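## Task

Take the yellow sponge from the desk and set it on top of the low shelf below the REPAIRS sign. Do not shift that shelf. Every low shelf must be standing upright at the end, and the robot must not fall or be left tilted.

## Robot and tools

ROBOT. A wheeled cart with a pan/tilt head and two arms (left_arm, right_arm). The base frame sits on the floor between the drive wheels: x forward, y left, z up, in metres. The cart spans x = -0.35 to 0.07 m and is 0.53 m wide (0.46 m above the 0.13 m wheels, front at x = 0.01). Arm pan axes stand at x = -0.060, y = +0.155 (left) and -0.155 (right). Shoulders are 0.89 m high; links are 0.116, 0.135 and 0.162 m. A fixed-jaw tip reaches about 0.44 m from its pan axis and no lower than 0.54 m above the floor. left_hand and right_hand in results give the fixed-jaw tip in the base frame; a held object sits toward the swinging jaw. These readings can be off by a few centimetres. The odometry frame is the base frame at scene start; base_odometry counts wheel turns only (slip and bumps fool it), heading in rad, positive left.

move. One call is one action, built from "base", "joints" (or both) and optional "speeds"; all start together.
- base: one object {"x_m_s", "turn_rad_s", "for_s"}: velocities, not a target. x_m_s is forward speed in m/s (negative = reverse), 0.005 to 0.291 in magnitude or 0. turn_rad_s is turn rate in rad/s, positive left, 0.02 to 1.175 or 0. for_s is 0.1 to 7.5 s. Omitted velocities are 0. No sideways motion. Travel is about velocity times duration; ramps are 0.5 m/s2 and 2 rad/s2. If |x|/0.291 + |turn|/1.175 exceeds 1 both get scaled down. Very small or near-top commands may fall short; check base_odometry.
- joints: a flat object of absolute angle targets in rad, keyed by name, e.g. head_pan_rad, head_tilt_rad, left_arm_shoulder_pan_rad, ..._shoulder_lift_rad, ..._elbow_flex_rad, ..._wrist_flex_rad, ..._wrist_roll_rad, ..._gripper_rad (same set for right_arm). Ranges: head_pan -3.2..3.2 (0 forward, + left); head_tilt -0.76..1.45 (0 level, + down); shoulder_pan -2.006..2.149; shoulder_lift -1.836..1.772; elbow_flex -1.773..1.58; wrist_flex -1.799..1.772; wrist_roll -2.816..2.978; gripper -0.03..1.944. A value outside a range is refused; an unknown key makes the call invalid.
- speeds: per-joint top speed in rad/s for this action only, 0.08 to 4.71 (defaults: head 1.5, pan 1.4, lift/elbow 2, wrist_flex 1.6, roll 1.3). Grippers have no speed key.
- cameras: list from head_camera, left_wrist_camera, right_wrist_camera, all. Empty list = none; omitted = all only for a call without an action.
- blocking: true/omitted waits until everything rests; false returns in about 0.5 s while motion continues. A later move overrides targets it names; naming no base ends a running base velocity.
A move with no action just reports state and images.

Arm geometry. Pan: at 0 the left arm points left and the right arm right; positive is clockwise from above, so forward is +1.571 (left) and -1.571 (right). Lift, elbow and wrist_flex: all 0 puts the upper arm near vertical and forearm plus fingers level; positive bends down, and their sum is the fingers' angle below level (1.571 = straight down, possible only with the forearm no more than 0.20 rad above level). Roll -1.522: jaws close across the arm's vertical plane, fixed jaw on the left looking outward; 1.619: fixed jaw on the right; 0.049: closing within that plane. Over furniture with level fingers prefer -1.522, since the hand body then sticks up rather than down. Gripper: 0 shut, about 0.075 m apart at 1, 0.106 m at 1.944. Closing below contact squeezes; a firm grip reads "off_target". For thin items command -0.03.

Stowing. Stowed left arm: pan -1.75, lift 0.05, elbow 1.35, wrist_flex -1.55, roll -1.52; right arm the same with pan 1.75. Stow in two steps (wrist_flex and roll first, then the rest); unstow in the opposite order. Turning in place needs 0.44 m clear radius; avoid turning or reversing close to furniture.

wait {seconds 0..10, cameras}: lets time pass, returning early once running moves settle. stop {cameras}: brakes all your running motions. zoom_image {camera, region [x0,y0,x1,y1] pixels from top-left, at most 504 each way}: closer view of that camera's latest image. finished_scene {scene: current scene number}: ends the scene; the goal must hold without the robot.

Results. "move" is "done" or the worst status. joint_status/base_status: "moving", "done", "off_target" (stopped short: load, obstacle or tripped motor), "stopped", "time_out" (a joint move is cut after 14 s), "not_followed" (a self-collision check held back arm targets; "joint command not followed"). A base "(sent for a of b s)" notes partial sending. on_its_own lists unrequested motion. Motor temperatures: per arm, one per joint then gripper; MOTOR HOT from 55 °C, shutoff at 70 °C (JOINT FAULT / HAND FAULT, status limit_stop_at_motor_heat). A refused call or an uncommanded stop cancels later calls in that reply.

Cautions. Loaded joints sag downward; aim slightly higher next time. A joint stuck over 0.30 rad (jaw 0.09) off target for about 2 s trips; reset by commanding 0.2 rad back from the reading. Loads: about 0.4 kg per hand at full reach. Avoid speeds near 3 rad/s while holding things. Never let the arms collide or press, don't pull hard on things ahead (tipping), don't bump furniture or shelves, and lower objects gently rather than dropping them. Thinking time lets the scene keep running.

Each tool is called after ">>>" in YAML: its name, and indented under it one key for each argument.

## Session

>>> move:

Scene clock: 0.00 s.
Motor temperatures (°C): left_arm=[33 34 34 33 35 29] | right_arm=[30 29 26 27 32 27]
base_odometry: x=+0.000 y=+0.000 heading=+0.000
base_status: not commanded
joint_positions: head_pan_rad=+0.000 head_tilt_rad=+0.000 left_arm_shoulder_pan_rad=+0.000 left_arm_shoulder_lift_rad=-1.704 left_arm_elbow_flex_rad=+1.478 left_arm_wrist_flex_rad=+0.984 left_arm_wrist_roll_rad=-0.001 left_arm_gripper_rad=+0.000 right_arm_shoulder_pan_rad=+0.001 right_arm_shoulder_lift_rad=-1.670 right_arm_elbow_flex_rad=+1.496 right_arm_wrist_flex_rad=+1.032 right_arm_wrist_roll_rad=+0.000 right_arm_gripper_rad=+0.000
joint_status: not commanded
left_hand: x=-0.0600 y=+0.3116 z=+0.8261 quat_wxyz=(+0.395, -0.918, +0.023, +0.010) (m; base frame)
right_hand: x=-0.0602 y=-0.3015 z=+0.8125 quat_wxyz=(+0.008, +0.023, +0.937, -0.348) (m; base frame)
pictures: head_camera, left_wrist_camera, right_wrist_camera
Images, in order (width x height): head_camera 644x476, left_wrist_camera 644x476, right_wrist_camera 644x476.

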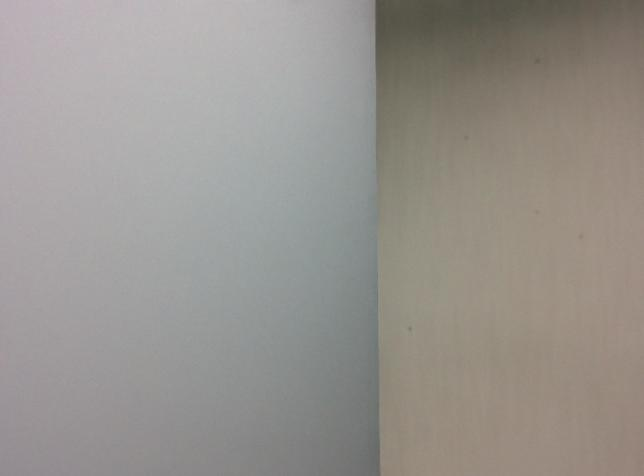

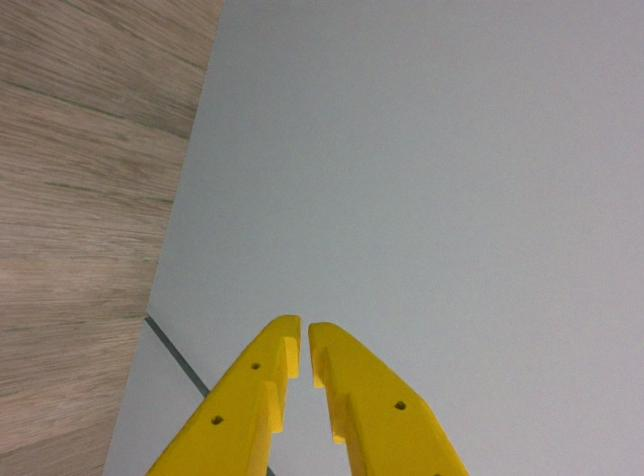

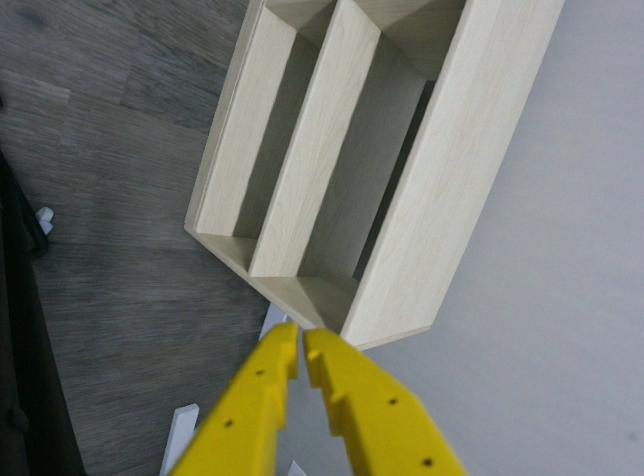

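Look around with the head.

>>> move:
  joints: {"head_pan_rad":-0.9,"head_tilt_rad":0.3}
  cameras: ["head_camera"]

>>> move:
  joints: {"head_pan_rad":-1.8}
  cameras: ["head_camera"]

>>> move:
  joints: {"head_pan_rad":-2.7}
  cameras: ["head_camera"]

>>> move:
  joints: {"head_pan_rad":2.7}
  cameras: ["head_camera"]

>>> move:
  joints: {"head_pan_rad":1.8}
  cameras: ["head_camera"]

>>> move:
  joints: {"head_pan_rad":0.9}
  cameras: ["head_camera"]

Scene clock: 9.47 s.
move: done
base_odometry: x=+0.000 y=+0.000 heading=+0.000
base_status: not commanded
joint_positions: head_pan_rad=-0.891 head_tilt_rad=+0.292 left_arm_shoulder_pan_rad=+0.000 left_arm_shoulder_lift_rad=-1.704 left_arm_elbow_flex_rad=+1.478 left_arm_wrist_flex_rad=+0.984 left_arm_wrist_roll_rad=-0.001 left_arm_gripper_rad=+0.000 right_arm_shoulder_pan_rad=+0.001 right_arm_shoulder_lift_rad=-1.670 right_arm_elbow_flex_rad=+1.496 right_arm_wrist_flex_rad=+1.032 right_arm_wrist_roll_rad=+0.000 right_arm_gripper_rad=+0.000
joint_status: all done
left_hand: x=-0.0600 y=+0.3116 z=+0.8261 quat_wxyz=(+0.395, -0.918, +0.023, +0.010) (m; base frame)
right_hand: x=-0.0602 y=-0.3015 z=+0.8125 quat_wxyz=(+0.008, +0.023, +0.937, -0.348) (m; base frame)
pictures: head_camera
Images, in order (width x height): head_camera 644x476.

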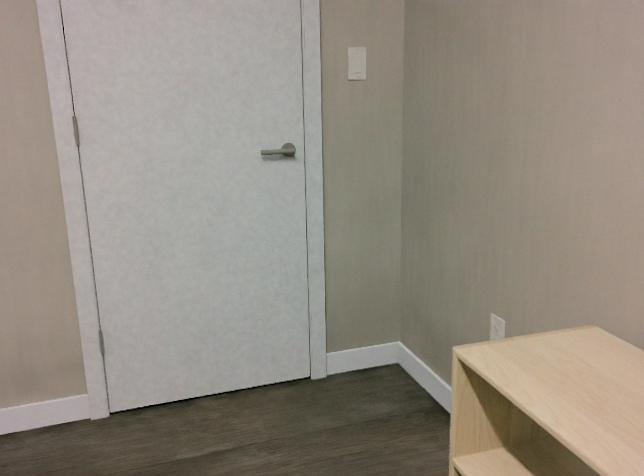

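Scene clock: 10.87 s.
move: done
base_odometry: x=+0.000 y=+0.000 heading=+0.000
base_status: not commanded
joint_positions: head_pan_rad=-1.790 head_tilt_rad=+0.292 left_arm_shoulder_pan_rad=+0.000 left_arm_shoulder_lift_rad=-1.704 left_arm_elbow_flex_rad=+1.478 left_arm_wrist_flex_rad=+0.984 left_arm_wrist_roll_rad=-0.001 left_arm_gripper_rad=+0.000 right_arm_shoulder_pan_rad=+0.001 right_arm_shoulder_lift_rad=-1.670 right_arm_elbow_flex_rad=+1.496 right_arm_wrist_flex_rad=+1.032 right_arm_wrist_roll_rad=+0.000 right_arm_gripper_rad=+0.000
joint_status: all done
left_hand: x=-0.0600 y=+0.3116 z=+0.8261 quat_wxyz=(+0.395, -0.918, +0.023, +0.010) (m; base frame)
right_hand: x=-0.0602 y=-0.3015 z=+0.8125 quat_wxyz=(+0.008, +0.023, +0.937, -0.348) (m; base frame)
pictures: head_camera
Images, in order (width x height): head_camera 644x476.

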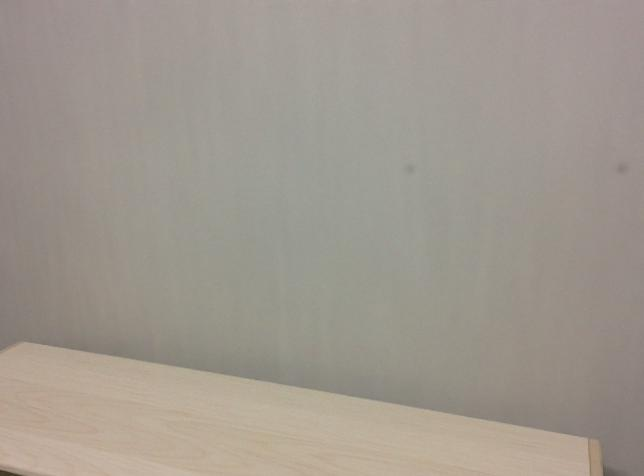

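Scene clock: 12.27 s.
move: done
base_odometry: x=+0.000 y=+0.000 heading=+0.000
base_status: not commanded
joint_positions: head_pan_rad=-2.691 head_tilt_rad=+0.292 left_arm_shoulder_pan_rad=+0.000 left_arm_shoulder_lift_rad=-1.704 left_arm_elbow_flex_rad=+1.478 left_arm_wrist_flex_rad=+0.984 left_arm_wrist_roll_rad=-0.001 left_arm_gripper_rad=+0.000 right_arm_shoulder_pan_rad=+0.001 right_arm_shoulder_lift_rad=-1.670 right_arm_elbow_flex_rad=+1.496 right_arm_wrist_flex_rad=+1.032 right_arm_wrist_roll_rad=+0.000 right_arm_gripper_rad=+0.000
joint_status: all done
left_hand: x=-0.0600 y=+0.3116 z=+0.8261 quat_wxyz=(+0.395, -0.918, +0.023, +0.010) (m; base frame)
right_hand: x=-0.0602 y=-0.3015 z=+0.8125 quat_wxyz=(+0.008, +0.023, +0.937, -0.348) (m; base frame)
pictures: head_camera
Images, in order (width x height): head_camera 644x476.

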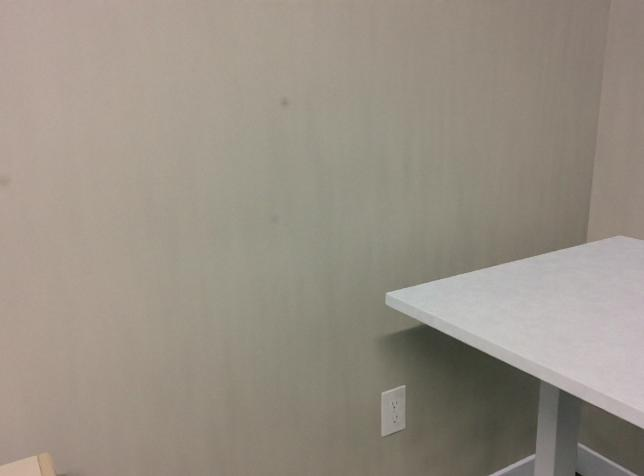

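Scene clock: 16.67 s.
move: done
base_odometry: x=+0.000 y=+0.000 heading=+0.000
base_status: not commanded
joint_positions: head_pan_rad=+2.689 head_tilt_rad=+0.292 left_arm_shoulder_pan_rad=+0.000 left_arm_shoulder_lift_rad=-1.704 left_arm_elbow_flex_rad=+1.478 left_arm_wrist_flex_rad=+0.984 left_arm_wrist_roll_rad=-0.001 left_arm_gripper_rad=+0.000 right_arm_shoulder_pan_rad=+0.001 right_arm_shoulder_lift_rad=-1.670 right_arm_elbow_flex_rad=+1.496 right_arm_wrist_flex_rad=+1.032 right_arm_wrist_roll_rad=+0.000 right_arm_gripper_rad=+0.000
joint_status: all done
left_hand: x=-0.0600 y=+0.3116 z=+0.8261 quat_wxyz=(+0.395, -0.918, +0.023, +0.010) (m; base frame)
right_hand: x=-0.0602 y=-0.3015 z=+0.8125 quat_wxyz=(+0.008, +0.023, +0.937, -0.348) (m; base frame)
pictures: head_camera
Images, in order (width x height): head_camera 644x476.

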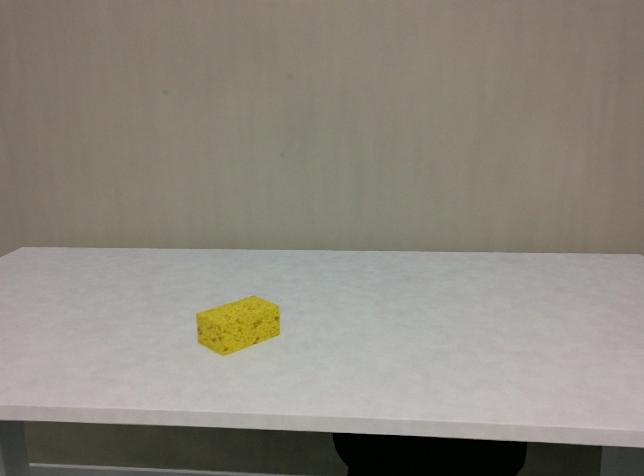

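Scene clock: 18.07 s.
move: done
base_odometry: x=+0.000 y=+0.000 heading=+0.000
base_status: not commanded
joint_positions: head_pan_rad=+1.809 head_tilt_rad=+0.292 left_arm_shoulder_pan_rad=+0.000 left_arm_shoulder_lift_rad=-1.704 left_arm_elbow_flex_rad=+1.478 left_arm_wrist_flex_rad=+0.984 left_arm_wrist_roll_rad=-0.001 left_arm_gripper_rad=+0.000 right_arm_shoulder_pan_rad=+0.001 right_arm_shoulder_lift_rad=-1.670 right_arm_elbow_flex_rad=+1.496 right_arm_wrist_flex_rad=+1.032 right_arm_wrist_roll_rad=+0.000 right_arm_gripper_rad=+0.000
joint_status: all done
left_hand: x=-0.0600 y=+0.3116 z=+0.8261 quat_wxyz=(+0.395, -0.918, +0.023, +0.010) (m; base frame)
right_hand: x=-0.0602 y=-0.3015 z=+0.8125 quat_wxyz=(+0.008, +0.023, +0.937, -0.348) (m; base frame)
pictures: head_camera
Images, in order (width x height): head_camera 644x476.

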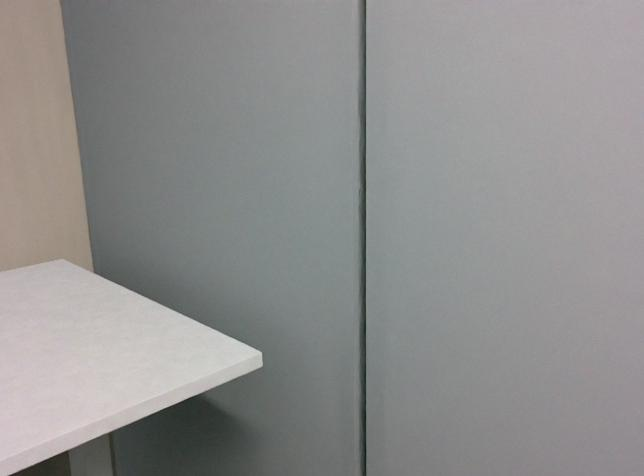

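Scene clock: 19.47 s.
move: done
base_odometry: x=+0.000 y=+0.000 heading=+0.000
base_status: not commanded
joint_positions: head_pan_rad=+0.910 head_tilt_rad=+0.292 left_arm_shoulder_pan_rad=+0.000 left_arm_shoulder_lift_rad=-1.704 left_arm_elbow_flex_rad=+1.478 left_arm_wrist_flex_rad=+0.984 left_arm_wrist_roll_rad=-0.001 left_arm_gripper_rad=+0.000 right_arm_shoulder_pan_rad=+0.001 right_arm_shoulder_lift_rad=-1.670 right_arm_elbow_flex_rad=+1.496 right_arm_wrist_flex_rad=+1.032 right_arm_wrist_roll_rad=+0.000 right_arm_gripper_rad=+0.000
joint_status: all done
left_hand: x=-0.0600 y=+0.3116 z=+0.8261 quat_wxyz=(+0.395, -0.918, +0.023, +0.010) (m; base frame)
right_hand: x=-0.0602 y=-0.3015 z=+0.8125 quat_wxyz=(+0.008, +0.023, +0.937, -0.348) (m; base frame)
pictures: head_camera
Images, in order (width x height): head_camera 644x476.

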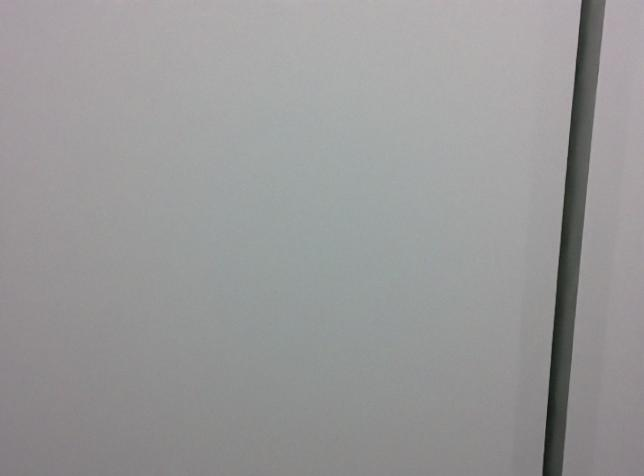

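>>> move:
  joints: {"head_pan_rad":-1.57,"head_tilt_rad":-0.4}
  cameras: ["head_camera"]

>>> move:
  joints: {"head_pan_rad":-1.57,"head_tilt_rad":0.7}
  cameras: ["head_camera"]

>>> move:
  joints: {"head_pan_rad":-0.4,"head_tilt_rad":0.7}
  cameras: ["head_camera"]

>>> move:
  joints: {"head_pan_rad":2.4,"head_tilt_rad":0.7}
  cameras: ["head_camera"]

>>> move:
  joints: {"head_pan_rad":3.14,"head_tilt_rad":0.6}
  cameras: ["head_camera"]

Scene clock: 32.40 s.
move: done
base_odometry: x=+0.000 y=+0.000 heading=+0.000
base_status: not commanded
joint_positions: head_pan_rad=-1.560 head_tilt_rad=-0.392 left_arm_shoulder_pan_rad=+0.000 left_arm_shoulder_lift_rad=-1.704 left_arm_elbow_flex_rad=+1.478 left_arm_wrist_flex_rad=+0.984 left_arm_wrist_roll_rad=-0.001 left_arm_gripper_rad=+0.000 right_arm_shoulder_pan_rad=+0.001 right_arm_shoulder_lift_rad=-1.670 right_arm_elbow_flex_rad=+1.496 right_arm_wrist_flex_rad=+1.032 right_arm_wrist_roll_rad=+0.000 right_arm_gripper_rad=+0.000
joint_status: all done
left_hand: x=-0.0600 y=+0.3116 z=+0.8261 quat_wxyz=(+0.395, -0.918, +0.023, +0.010) (m; base frame)
right_hand: x=-0.0602 y=-0.3015 z=+0.8125 quat_wxyz=(+0.008, +0.023, +0.937, -0.348) (m; base frame)
pictures: head_camera
Images, in order (width x height): head_camera 644x476.

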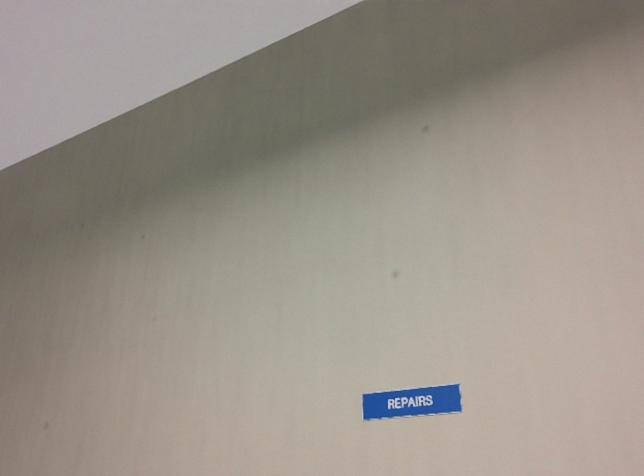

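Scene clock: 33.93 s.
move: done
base_odometry: x=+0.000 y=+0.000 heading=+0.000
base_status: not commanded
joint_positions: head_pan_rad=-1.560 head_tilt_rad=+0.693 left_arm_shoulder_pan_rad=+0.000 left_arm_shoulder_lift_rad=-1.704 left_arm_elbow_flex_rad=+1.478 left_arm_wrist_flex_rad=+0.984 left_arm_wrist_roll_rad=-0.001 left_arm_gripper_rad=+0.000 right_arm_shoulder_pan_rad=+0.001 right_arm_shoulder_lift_rad=-1.670 right_arm_elbow_flex_rad=+1.496 right_arm_wrist_flex_rad=+1.032 right_arm_wrist_roll_rad=+0.000 right_arm_gripper_rad=+0.000
joint_status: all done
left_hand: x=-0.0600 y=+0.3116 z=+0.8261 quat_wxyz=(+0.395, -0.918, +0.023, +0.010) (m; base frame)
right_hand: x=-0.0602 y=-0.3015 z=+0.8125 quat_wxyz=(+0.008, +0.023, +0.937, -0.348) (m; base frame)
pictures: head_camera
Images, in order (width x height): head_camera 644x476.

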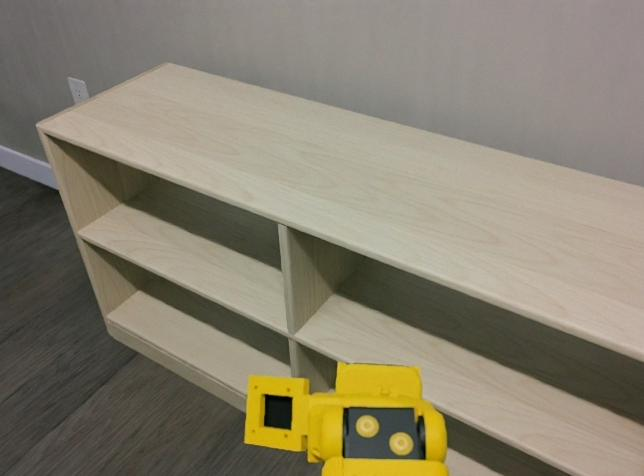

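Scene clock: 35.53 s.
move: done
base_odometry: x=+0.000 y=+0.000 heading=+0.000
base_status: not commanded
joint_positions: head_pan_rad=-0.411 head_tilt_rad=+0.693 left_arm_shoulder_pan_rad=+0.000 left_arm_shoulder_lift_rad=-1.704 left_arm_elbow_flex_rad=+1.478 left_arm_wrist_flex_rad=+0.984 left_arm_wrist_roll_rad=-0.001 left_arm_gripper_rad=+0.000 right_arm_shoulder_pan_rad=+0.001 right_arm_shoulder_lift_rad=-1.670 right_arm_elbow_flex_rad=+1.496 right_arm_wrist_flex_rad=+1.032 right_arm_wrist_roll_rad=+0.000 right_arm_gripper_rad=+0.000
joint_status: all done
left_hand: x=-0.0600 y=+0.3116 z=+0.8261 quat_wxyz=(+0.395, -0.918, +0.023, +0.010) (m; base frame)
right_hand: x=-0.0602 y=-0.3015 z=+0.8125 quat_wxyz=(+0.008, +0.023, +0.937, -0.348) (m; base frame)
pictures: head_camera
Images, in order (width x height): head_camera 644x476.

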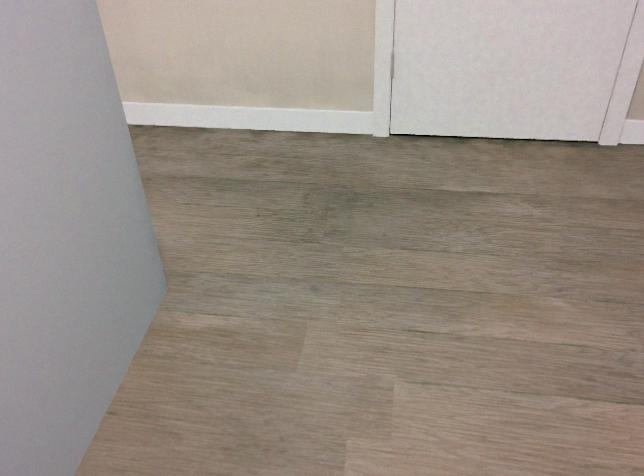

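Scene clock: 38.20 s.
move: done
base_odometry: x=+0.000 y=+0.000 heading=+0.000
base_status: not commanded
joint_positions: head_pan_rad=+2.390 head_tilt_rad=+0.693 left_arm_shoulder_pan_rad=+0.000 left_arm_shoulder_lift_rad=-1.704 left_arm_elbow_flex_rad=+1.478 left_arm_wrist_flex_rad=+0.984 left_arm_wrist_roll_rad=-0.001 left_arm_gripper_rad=+0.000 right_arm_shoulder_pan_rad=+0.001 right_arm_shoulder_lift_rad=-1.670 right_arm_elbow_flex_rad=+1.496 right_arm_wrist_flex_rad=+1.032 right_arm_wrist_roll_rad=+0.000 right_arm_gripper_rad=+0.000
joint_status: all done
left_hand: x=-0.0600 y=+0.3116 z=+0.8261 quat_wxyz=(+0.395, -0.918, +0.023, +0.010) (m; base frame)
right_hand: x=-0.0602 y=-0.3015 z=+0.8125 quat_wxyz=(+0.008, +0.023, +0.937, -0.348) (m; base frame)
pictures: head_camera
Images, in order (width x height): head_camera 644x476.

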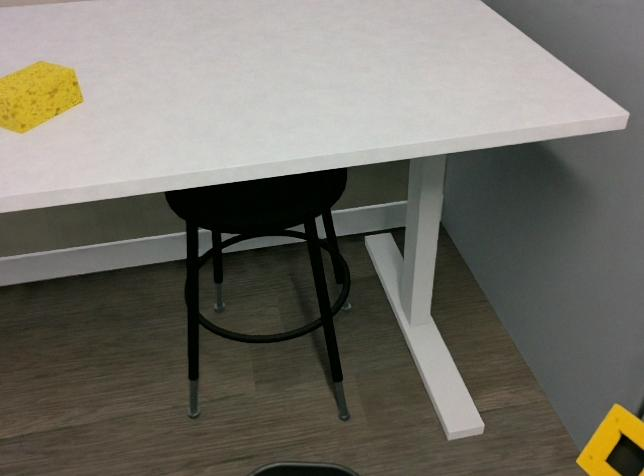

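Scene clock: 39.50 s.
move: done
base_odometry: x=+0.000 y=+0.000 heading=+0.000
base_status: not commanded
joint_positions: head_pan_rad=+3.129 head_tilt_rad=+0.613 left_arm_shoulder_pan_rad=+0.000 left_arm_shoulder_lift_rad=-1.704 left_arm_elbow_flex_rad=+1.478 left_arm_wrist_flex_rad=+0.984 left_arm_wrist_roll_rad=-0.001 left_arm_gripper_rad=+0.000 right_arm_shoulder_pan_rad=+0.001 right_arm_shoulder_lift_rad=-1.670 right_arm_elbow_flex_rad=+1.496 right_arm_wrist_flex_rad=+1.032 right_arm_wrist_roll_rad=+0.000 right_arm_gripper_rad=+0.000
joint_status: all done
left_hand: x=-0.0600 y=+0.3116 z=+0.8261 quat_wxyz=(+0.395, -0.918, +0.023, +0.010) (m; base frame)
right_hand: x=-0.0602 y=-0.3015 z=+0.8125 quat_wxyz=(+0.008, +0.023, +0.937, -0.348) (m; base frame)
pictures: head_camera
Images, in order (width x height): head_camera 644x476.

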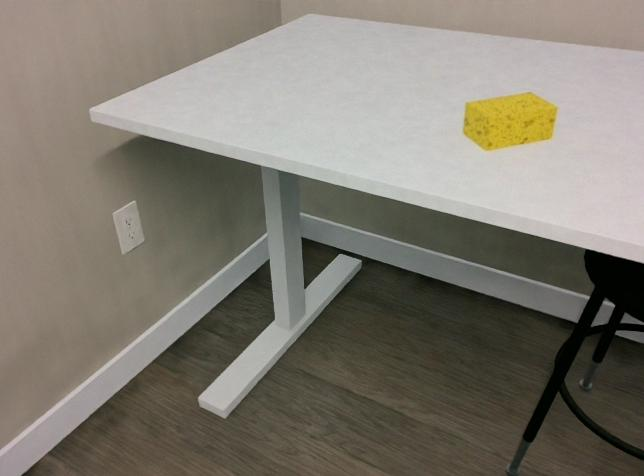

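>>> move:
  base: {"turn_rad_s":0.5,"for_s":5.3}
  joints: {"head_pan_rad":0,"head_tilt_rad":0.6}
  cameras: ["head_camera"]

>>> move:
  base: {"x_m_s":0.15,"for_s":2.0}
  cameras: ["all"]

Scene clock: 84.73 s.
move: done
base_odometry: x=-0.001 y=+0.000 heading=+2.650
base_status: done (sent for 5.3 of 5.3 s)
joint_positions: head_pan_rad=+0.009 head_tilt_rad=+0.613 left_arm_shoulder_pan_rad=+0.002 left_arm_shoulder_lift_rad=-1.704 left_arm_elbow_flex_rad=+1.478 left_arm_wrist_flex_rad=+0.984 left_arm_wrist_roll_rad=-0.001 left_arm_gripper_rad=+0.000 right_arm_shoulder_pan_rad=-0.004 right_arm_shoulder_lift_rad=-1.670 right_arm_elbow_flex_rad=+1.496 right_arm_wrist_flex_rad=+1.032 right_arm_wrist_roll_rad=+0.000 right_arm_gripper_rad=+0.000
joint_status: all done
left_hand: x=-0.0597 y=+0.3116 z=+0.8261 quat_wxyz=(+0.395, -0.918, +0.023, +0.009) (m; base frame)
right_hand: x=-0.0595 y=-0.3015 z=+0.8125 quat_wxyz=(+0.009, +0.021, +0.937, -0.348) (m; base frame)
pictures: head_camera
Images, in order (width x height): head_camera 644x476.

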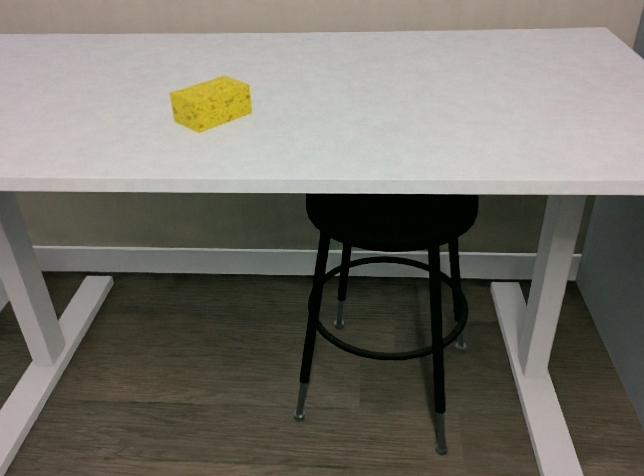

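Scene clock: 87.60 s.
move: done
base_odometry: x=-0.266 y=+0.141 heading=+2.652
base_status: done (sent for 2 of 2 s)
joint_positions: head_pan_rad=+0.009 head_tilt_rad=+0.613 left_arm_shoulder_pan_rad=-0.003 left_arm_shoulder_lift_rad=-1.704 left_arm_elbow_flex_rad=+1.478 left_arm_wrist_flex_rad=+0.984 left_arm_wrist_roll_rad=-0.001 left_arm_gripper_rad=+0.000 right_arm_shoulder_pan_rad=+0.001 right_arm_shoulder_lift_rad=-1.670 right_arm_elbow_flex_rad=+1.496 right_arm_wrist_flex_rad=+1.032 right_arm_wrist_roll_rad=+0.000 right_arm_gripper_rad=+0.000
joint_status: not commanded
left_hand: x=-0.0604 y=+0.3116 z=+0.8261 quat_wxyz=(+0.395, -0.918, +0.021, +0.010) (m; base frame)
right_hand: x=-0.0602 y=-0.3015 z=+0.8125 quat_wxyz=(+0.008, +0.023, +0.937, -0.348) (m; base frame)
pictures: head_camera, left_wrist_camera, right_wrist_camera
Images, in order (width x height): head_camera 644x476, left_wrist_camera 644x476, right_wrist_camera 644x476.

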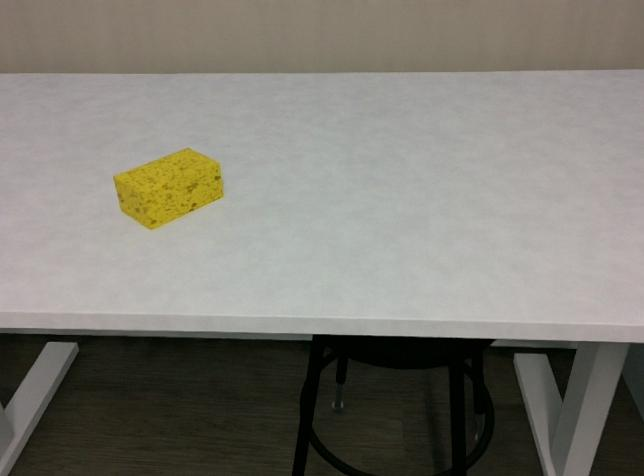

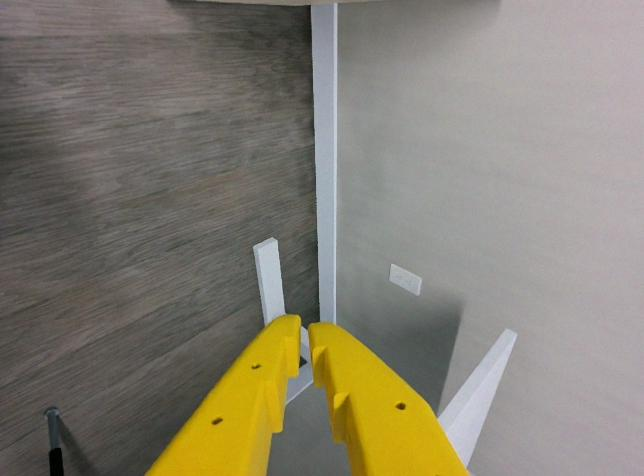

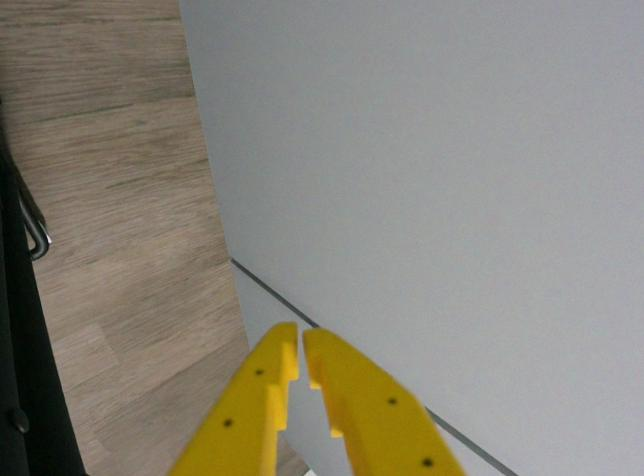

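>>> move:
  base: {"turn_rad_s":0.4,"for_s":1.0}

>>> move:
  base: {"x_m_s":0.15,"for_s":1.67}

>>> move:
  base: {"turn_rad_s":-0.4,"for_s":1.0}
  joints: {"head_tilt_rad":0.9}
  cameras: ["head_camera"]

Scene clock: 131.20 s.
move: done
base_odometry: x=-0.265 y=+0.141 heading=+3.051
base_status: done (sent for 1 of 1 s)
joint_positions: head_pan_rad=+0.009 head_tilt_rad=+0.613 left_arm_shoulder_pan_rad=+0.000 left_arm_shoulder_lift_rad=-1.704 left_arm_elbow_flex_rad=+1.478 left_arm_wrist_flex_rad=+0.984 left_arm_wrist_roll_rad=-0.001 left_arm_gripper_rad=+0.000 right_arm_shoulder_pan_rad=+0.000 right_arm_shoulder_lift_rad=-1.670 right_arm_elbow_flex_rad=+1.496 right_arm_wrist_flex_rad=+1.032 right_arm_wrist_roll_rad=+0.000 right_arm_gripper_rad=+0.000
joint_status: not commanded
left_hand: x=-0.0600 y=+0.3116 z=+0.8261 quat_wxyz=(+0.395, -0.918, +0.023, +0.010) (m; base frame)
right_hand: x=-0.0600 y=-0.3015 z=+0.8125 quat_wxyz=(+0.009, +0.023, +0.937, -0.348) (m; base frame)
pictures: none

Scene clock: 133.80 s.
move: done
base_odometry: x=-0.515 y=+0.163 heading=+3.052
base_status: done (sent for 1.67 of 1.67 s)
joint_positions: head_pan_rad=+0.009 head_tilt_rad=+0.613 left_arm_shoulder_pan_rad=-0.004 left_arm_shoulder_lift_rad=-1.704 left_arm_elbow_flex_rad=+1.478 left_arm_wrist_flex_rad=+0.984 left_arm_wrist_roll_rad=-0.001 left_arm_gripper_rad=+0.000 right_arm_shoulder_pan_rad=+0.001 right_arm_shoulder_lift_rad=-1.670 right_arm_elbow_flex_rad=+1.496 right_arm_wrist_flex_rad=+1.032 right_arm_wrist_roll_rad=+0.000 right_arm_gripper_rad=+0.000
joint_status: not commanded
left_hand: x=-0.0607 y=+0.3116 z=+0.8261 quat_wxyz=(+0.395, -0.918, +0.021, +0.011) (m; base frame)
right_hand: x=-0.0602 y=-0.3015 z=+0.8125 quat_wxyz=(+0.008, +0.023, +0.937, -0.348) (m; base frame)
pictures: none

Scene clock: 135.40 s.
move: done
base_odometry: x=-0.514 y=+0.163 heading=+2.649
base_status: done (sent for 1 of 1 s)
joint_positions: head_pan_rad=+0.009 head_tilt_rad=+0.894 left_arm_shoulder_pan_rad=+0.003 left_arm_shoulder_lift_rad=-1.704 left_arm_elbow_flex_rad=+1.478 left_arm_wrist_flex_rad=+0.984 left_arm_wrist_roll_rad=-0.001 left_arm_gripper_rad=+0.000 right_arm_shoulder_pan_rad=+0.003 right_arm_shoulder_lift_rad=-1.670 right_arm_elbow_flex_rad=+1.496 right_arm_wrist_flex_rad=+1.032 right_arm_wrist_roll_rad=+0.000 right_arm_gripper_rad=+0.000
joint_status: all done
left_hand: x=-0.0595 y=+0.3116 z=+0.8261 quat_wxyz=(+0.395, -0.918, +0.024, +0.009) (m; base frame)
right_hand: x=-0.0604 y=-0.3015 z=+0.8125 quat_wxyz=(+0.008, +0.024, +0.937, -0.348) (m; base frame)
pictures: head_camera
Images, in order (width x height): head_camera 644x476.

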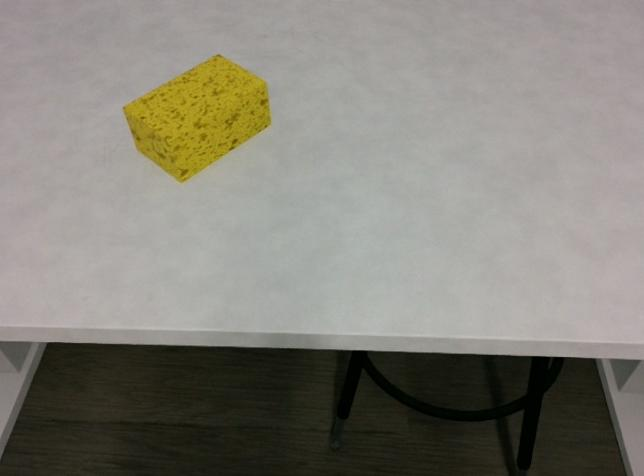

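>>> move:
  base: {"x_m_s":0.1,"for_s":1.2}

>>> move:
  joints: {"left_arm_shoulder_pan_rad":1.72}

>>> move:
  joints: {"left_arm_shoulder_lift_rad":0.506,"left_arm_elbow_flex_rad":-0.736,"left_arm_wrist_flex_rad":1.53,"left_arm_wrist_roll_rad":0.98,"left_arm_gripper_rad":1.944,"head_tilt_rad":1.1,"head_pan_rad":0.3}
  cameras: ["head_camera","left_wrist_camera"]

Scene clock: 167.40 s.
move: done
base_odometry: x=-0.621 y=+0.220 heading=+2.648
base_status: done (sent for 1.2 of 1.2 s)
joint_positions: head_pan_rad=+0.009 head_tilt_rad=+0.894 left_arm_shoulder_pan_rad=+0.002 left_arm_shoulder_lift_rad=-1.704 left_arm_elbow_flex_rad=+1.478 left_arm_wrist_flex_rad=+0.984 left_arm_wrist_roll_rad=-0.001 left_arm_gripper_rad=+0.000 right_arm_shoulder_pan_rad=+0.004 right_arm_shoulder_lift_rad=-1.670 right_arm_elbow_flex_rad=+1.496 right_arm_wrist_flex_rad=+1.032 right_arm_wrist_roll_rad=+0.000 right_arm_gripper_rad=+0.000
joint_status: not commanded
left_hand: x=-0.0597 y=+0.3116 z=+0.8261 quat_wxyz=(+0.395, -0.918, +0.023, +0.009) (m; base frame)
right_hand: x=-0.0606 y=-0.3015 z=+0.8125 quat_wxyz=(+0.008, +0.025, +0.937, -0.348) (m; base frame)
pictures: none

Scene clock: 169.57 s.
move: done
base_odometry: x=-0.621 y=+0.220 heading=+2.648
base_status: not commanded
joint_positions: head_pan_rad=+0.009 head_tilt_rad=+0.894 left_arm_shoulder_pan_rad=+1.715 left_arm_shoulder_lift_rad=-1.704 left_arm_elbow_flex_rad=+1.478 left_arm_wrist_flex_rad=+0.984 left_arm_wrist_roll_rad=-0.001 left_arm_gripper_rad=+0.000 right_arm_shoulder_pan_rad=+0.004 right_arm_shoulder_lift_rad=-1.670 right_arm_elbow_flex_rad=+1.496 right_arm_wrist_flex_rad=+1.032 right_arm_wrist_roll_rad=+0.000 right_arm_gripper_rad=+0.000
joint_status: all done
left_hand: x=+0.0950 y=+0.1325 z=+0.8261 quat_wxyz=(+0.266, -0.584, +0.709, -0.293) (m; base frame)
right_hand: x=-0.0606 y=-0.3015 z=+0.8125 quat_wxyz=(+0.008, +0.025, +0.937, -0.348) (m; base frame)
pictures: none

Scene clock: 171.63 s.
move: done
base_odometry: x=-0.621 y=+0.220 heading=+2.648
base_status: not commanded
joint_positions: head_pan_rad=+0.290 head_tilt_rad=+1.094 left_arm_shoulder_pan_rad=+1.715 left_arm_shoulder_lift_rad=+0.514 left_arm_elbow_flex_rad=-0.704 left_arm_wrist_flex_rad=+1.525 left_arm_wrist_roll_rad=+0.975 left_arm_gripper_rad=+1.927 right_arm_shoulder_pan_rad=+0.004 right_arm_shoulder_lift_rad=-1.670 right_arm_elbow_flex_rad=+1.496 right_arm_wrist_flex_rad=+1.032 right_arm_wrist_roll_rad=+0.000 right_arm_gripper_rad=+0.000
joint_status: all done
left_hand: x=+0.2108 y=+0.1089 z=+0.8515 quat_wxyz=(+0.029, -0.917, +0.382, -0.113) (m; base frame)
right_hand: x=-0.0606 y=-0.3015 z=+0.8125 quat_wxyz=(+0.008, +0.025, +0.937, -0.348) (m; base frame)
pictures: head_camera, left_wrist_camera
Images, in order (width x height): head_camera 644x476, left_wrist_camera 644x476.

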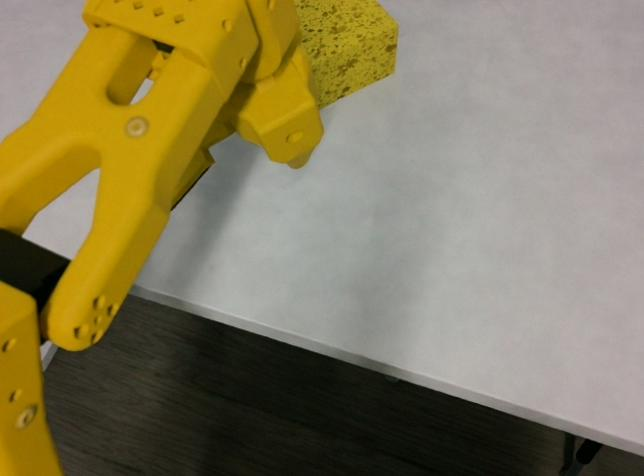

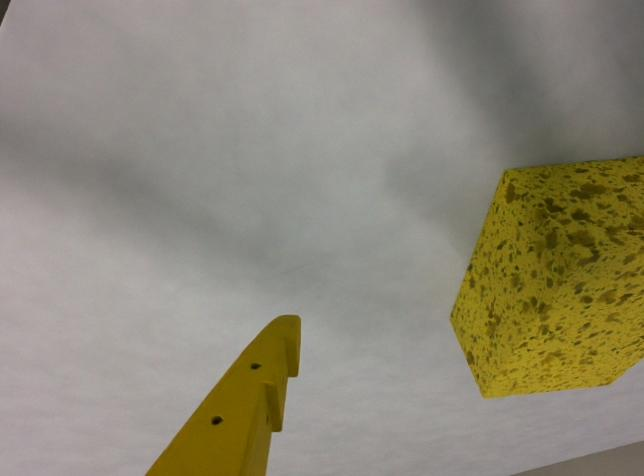

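>>> zoom_image:
  camera: "left_wrist_camera"
  region: [400, 130, 644, 430]

>>> move:
  joints: {"head_tilt_rad":0.85,"head_pan_rad":0.3}
  cameras: ["head_camera"]

Scaled by 1.680.

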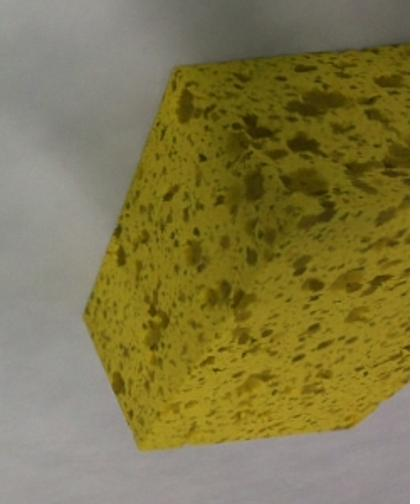

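Scene clock: 181.57 s.
move: done
base_odometry: x=-0.621 y=+0.220 heading=+2.648
base_status: not commanded
joint_positions: head_pan_rad=+0.290 head_tilt_rad=+0.864 left_arm_shoulder_pan_rad=+1.715 left_arm_shoulder_lift_rad=+0.514 left_arm_elbow_flex_rad=-0.704 left_arm_wrist_flex_rad=+1.525 left_arm_wrist_roll_rad=+0.975 left_arm_gripper_rad=+1.927 right_arm_shoulder_pan_rad=+0.004 right_arm_shoulder_lift_rad=-1.670 right_arm_elbow_flex_rad=+1.496 right_arm_wrist_flex_rad=+1.032 right_arm_wrist_roll_rad=+0.000 right_arm_gripper_rad=+0.000
joint_status: all done
left_hand: x=+0.2108 y=+0.1089 z=+0.8515 quat_wxyz=(+0.029, -0.917, +0.382, -0.113) (m; base frame)
right_hand: x=-0.0606 y=-0.3015 z=+0.8125 quat_wxyz=(+0.008, +0.025, +0.937, -0.348) (m; base frame)
pictures: head_camera
Images, in order (width x height): head_camera 644x476.

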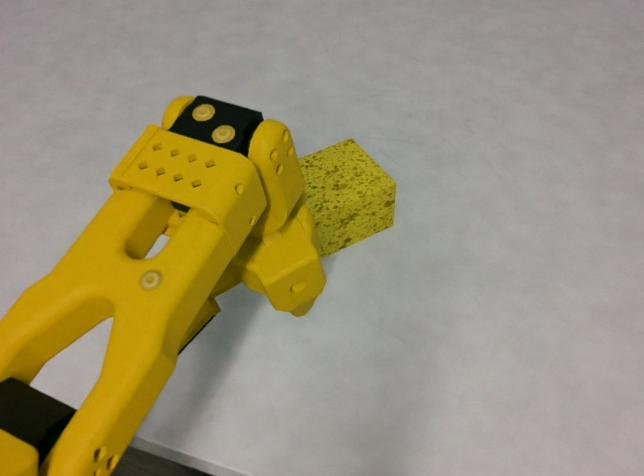

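>>> move:
  joints: {"head_tilt_rad":1.4,"head_pan_rad":0.0}
  cameras: ["head_camera"]

>>> move:
  joints: {"head_tilt_rad":1.2,"head_pan_rad":-0.7}
  cameras: ["head_camera"]

Scene clock: 213.23 s.
move: done
base_odometry: x=-0.621 y=+0.220 heading=+2.648
base_status: not commanded
joint_positions: head_pan_rad=+0.009 head_tilt_rad=+1.395 left_arm_shoulder_pan_rad=+1.715 left_arm_shoulder_lift_rad=+0.514 left_arm_elbow_flex_rad=-0.704 left_arm_wrist_flex_rad=+1.525 left_arm_wrist_roll_rad=+0.975 left_arm_gripper_rad=+1.927 right_arm_shoulder_pan_rad=+0.004 right_arm_shoulder_lift_rad=-1.670 right_arm_elbow_flex_rad=+1.496 right_arm_wrist_flex_rad=+1.032 right_arm_wrist_roll_rad=+0.000 right_arm_gripper_rad=+0.000
joint_status: all done
left_hand: x=+0.2108 y=+0.1089 z=+0.8515 quat_wxyz=(+0.029, -0.917, +0.382, -0.113) (m; base frame)
right_hand: x=-0.0606 y=-0.3015 z=+0.8125 quat_wxyz=(+0.008, +0.025, +0.937, -0.348) (m; base frame)
pictures: head_camera
Images, in order (width x height): head_camera 644x476.

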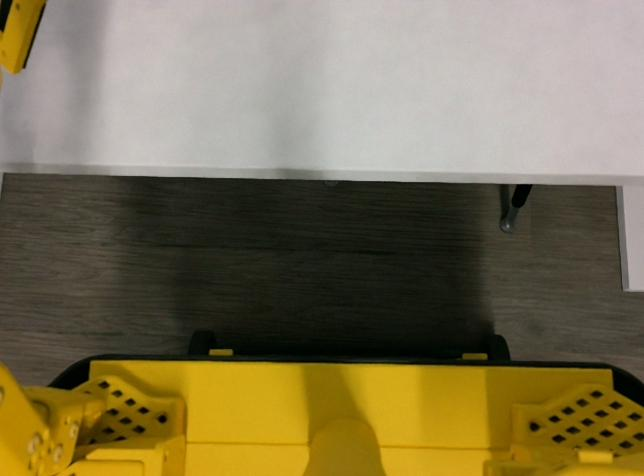

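Scene clock: 214.50 s.
move: done
base_odometry: x=-0.621 y=+0.220 heading=+2.648
base_status: not commanded
joint_positions: head_pan_rad=-0.690 head_tilt_rad=+1.214 left_arm_shoulder_pan_rad=+1.715 left_arm_shoulder_lift_rad=+0.514 left_arm_elbow_flex_rad=-0.704 left_arm_wrist_flex_rad=+1.525 left_arm_wrist_roll_rad=+0.975 left_arm_gripper_rad=+1.927 right_arm_shoulder_pan_rad=+0.004 right_arm_shoulder_lift_rad=-1.670 right_arm_elbow_flex_rad=+1.496 right_arm_wrist_flex_rad=+1.032 right_arm_wrist_roll_rad=+0.000 right_arm_gripper_rad=+0.000
joint_status: all done
left_hand: x=+0.2108 y=+0.1089 z=+0.8515 quat_wxyz=(+0.029, -0.917, +0.382, -0.113) (m; base frame)
right_hand: x=-0.0606 y=-0.3015 z=+0.8125 quat_wxyz=(+0.008, +0.025, +0.937, -0.348) (m; base frame)
pictures: head_camera
Images, in order (width x height): head_camera 644x476.

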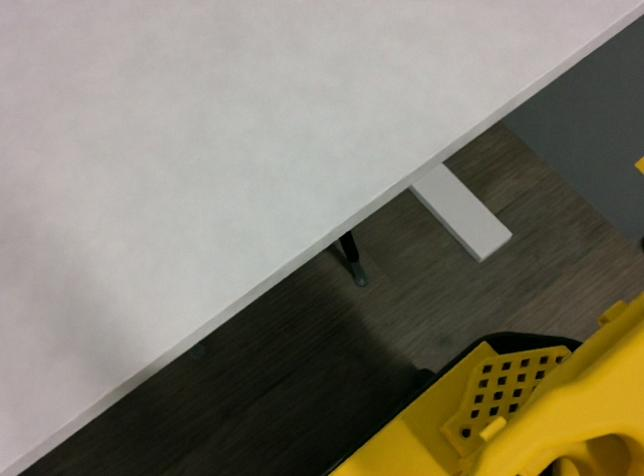

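>>> move:
  base: {"x_m_s":0.08,"for_s":1.44}
  joints: {"head_tilt_rad":1.1,"head_pan_rad":0.3}
  cameras: ["head_camera","left_wrist_camera"]

Scene clock: 227.40 s.
move: done
base_odometry: x=-0.722 y=+0.275 heading=+2.649
base_status: done (sent for 1.43 of 1.43 s)
joint_positions: head_pan_rad=+0.290 head_tilt_rad=+1.114 left_arm_shoulder_pan_rad=+1.715 left_arm_shoulder_lift_rad=+0.514 left_arm_elbow_flex_rad=-0.704 left_arm_wrist_flex_rad=+1.525 left_arm_wrist_roll_rad=+0.975 left_arm_gripper_rad=+1.927 right_arm_shoulder_pan_rad=+0.001 right_arm_shoulder_lift_rad=-1.670 right_arm_elbow_flex_rad=+1.496 right_arm_wrist_flex_rad=+1.032 right_arm_wrist_roll_rad=+0.000 right_arm_gripper_rad=+0.000
joint_status: all done
left_hand: x=+0.2108 y=+0.1089 z=+0.8515 quat_wxyz=(+0.029, -0.917, +0.382, -0.113) (m; base frame)
right_hand: x=-0.0602 y=-0.3015 z=+0.8125 quat_wxyz=(+0.008, +0.023, +0.937, -0.348) (m; base frame)
pictures: head_camera, left_wrist_camera
Images, in order (width x height): head_camera 644x476, left_wrist_camera 644x476.

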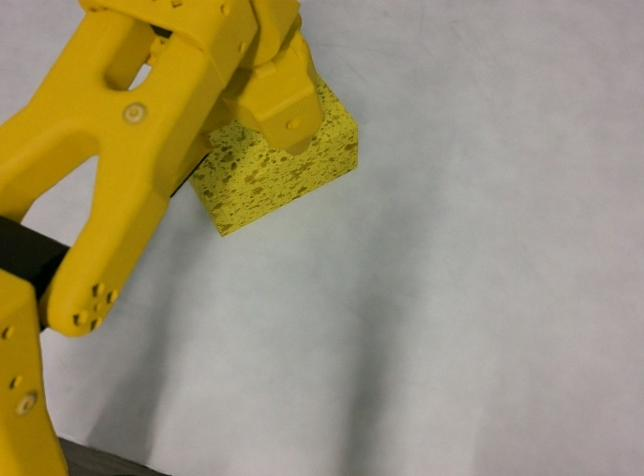

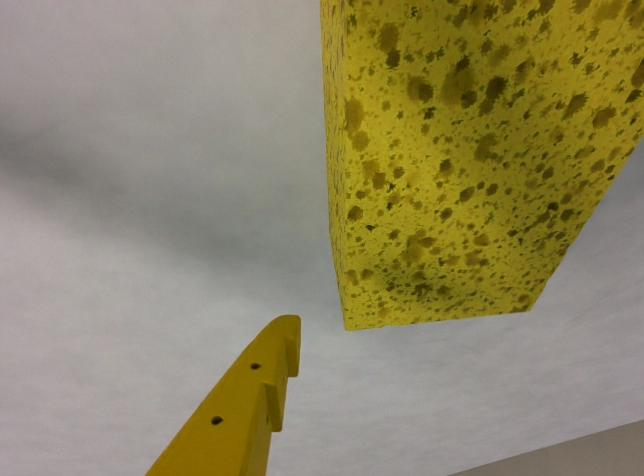

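>>> move:
  joints: {"left_arm_shoulder_pan_rad":1.698,"left_arm_shoulder_lift_rad":0.322,"left_arm_elbow_flex_rad":-0.157,"left_arm_wrist_flex_rad":1.135,"left_arm_wrist_roll_rad":0.97}
  speeds: {"left_arm_shoulder_lift_rad":0.4,"left_arm_elbow_flex_rad":1.0,"left_arm_wrist_flex_rad":0.8}
  cameras: ["head_camera","left_wrist_camera"]

Scene clock: 251.23 s.
move: done
base_odometry: x=-0.722 y=+0.275 heading=+2.649
base_status: not commanded
joint_positions: head_pan_rad=+0.290 head_tilt_rad=+1.114 left_arm_shoulder_pan_rad=+1.697 left_arm_shoulder_lift_rad=+0.379 left_arm_elbow_flex_rad=-0.154 left_arm_wrist_flex_rad=+1.143 left_arm_wrist_roll_rad=+0.975 left_arm_gripper_rad=+1.927 right_arm_shoulder_pan_rad=+0.001 right_arm_shoulder_lift_rad=-1.670 right_arm_elbow_flex_rad=+1.496 right_arm_wrist_flex_rad=+1.032 right_arm_wrist_roll_rad=+0.000 right_arm_gripper_rad=+0.000
joint_status: all done
left_hand: x=+0.1957 y=+0.1159 z=+0.8050 quat_wxyz=(+0.026, -0.922, +0.374, -0.098) (m; base frame)
right_hand: x=-0.0602 y=-0.3015 z=+0.8125 quat_wxyz=(+0.008, +0.023, +0.937, -0.348) (m; base frame)
pictures: head_camera, left_wrist_camera
Images, in order (width x height): head_camera 644x476, left_wrist_camera 644x476.

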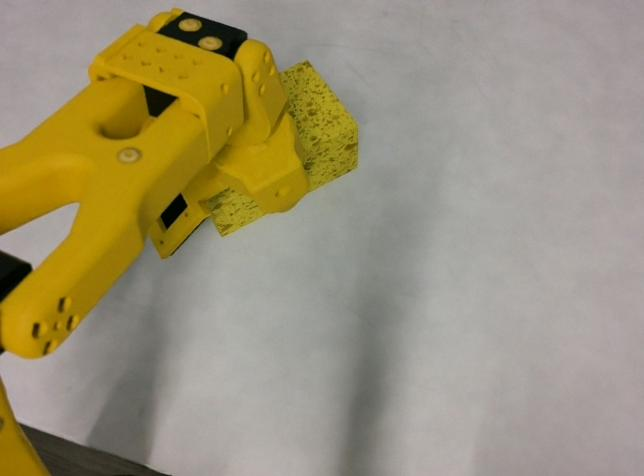

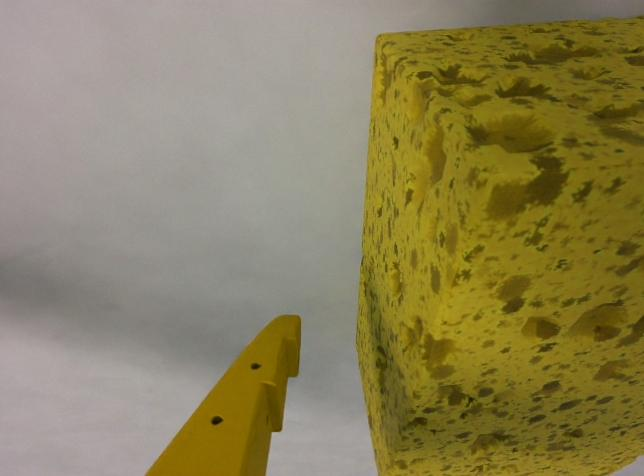

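>>> move:
  joints: {"left_arm_shoulder_pan_rad":1.67,"left_arm_shoulder_lift_rad":0.42,"left_arm_elbow_flex_rad":-0.088,"left_arm_wrist_flex_rad":0.92,"left_arm_wrist_roll_rad":0.94}
  speeds: {"left_arm_shoulder_lift_rad":0.3,"left_arm_elbow_flex_rad":0.25,"left_arm_wrist_flex_rad":0.6}
  cameras: ["head_camera","left_wrist_camera"]

Scene clock: 262.40 s.
move: done
base_odometry: x=-0.722 y=+0.275 heading=+2.649
base_status: not commanded
joint_positions: head_pan_rad=+0.290 head_tilt_rad=+1.114 left_arm_shoulder_pan_rad=+1.677 left_arm_shoulder_lift_rad=+0.427 left_arm_elbow_flex_rad=-0.087 left_arm_wrist_flex_rad=+0.928 left_arm_wrist_roll_rad=+0.944 left_arm_gripper_rad=+1.927 right_arm_shoulder_pan_rad=+0.001 right_arm_shoulder_lift_rad=-1.670 right_arm_elbow_flex_rad=+1.496 right_arm_wrist_flex_rad=+1.032 right_arm_wrist_roll_rad=+0.000 right_arm_gripper_rad=+0.000
joint_status: all done
left_hand: x=+0.2124 y=+0.1195 z=+0.7901 quat_wxyz=(+0.042, -0.914, +0.376, -0.144) (m; base frame)
right_hand: x=-0.0602 y=-0.3015 z=+0.8125 quat_wxyz=(+0.008, +0.023, +0.937, -0.348) (m; base frame)
pictures: head_camera, left_wrist_camera
Images, in order (width x height): head_camera 644x476, left_wrist_camera 644x476.

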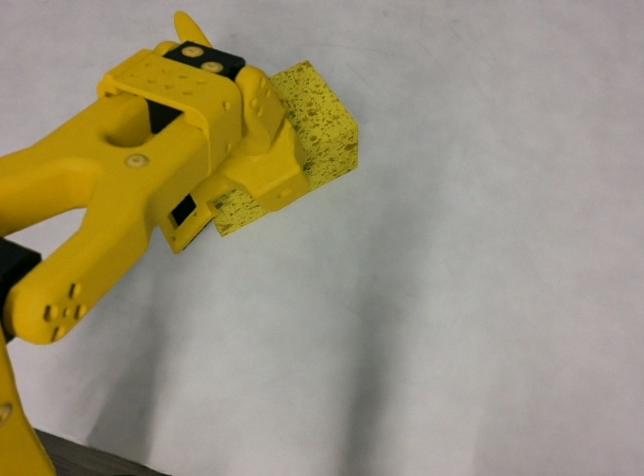

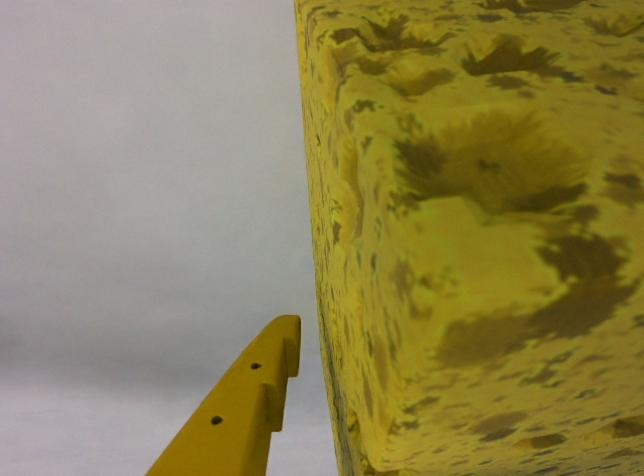

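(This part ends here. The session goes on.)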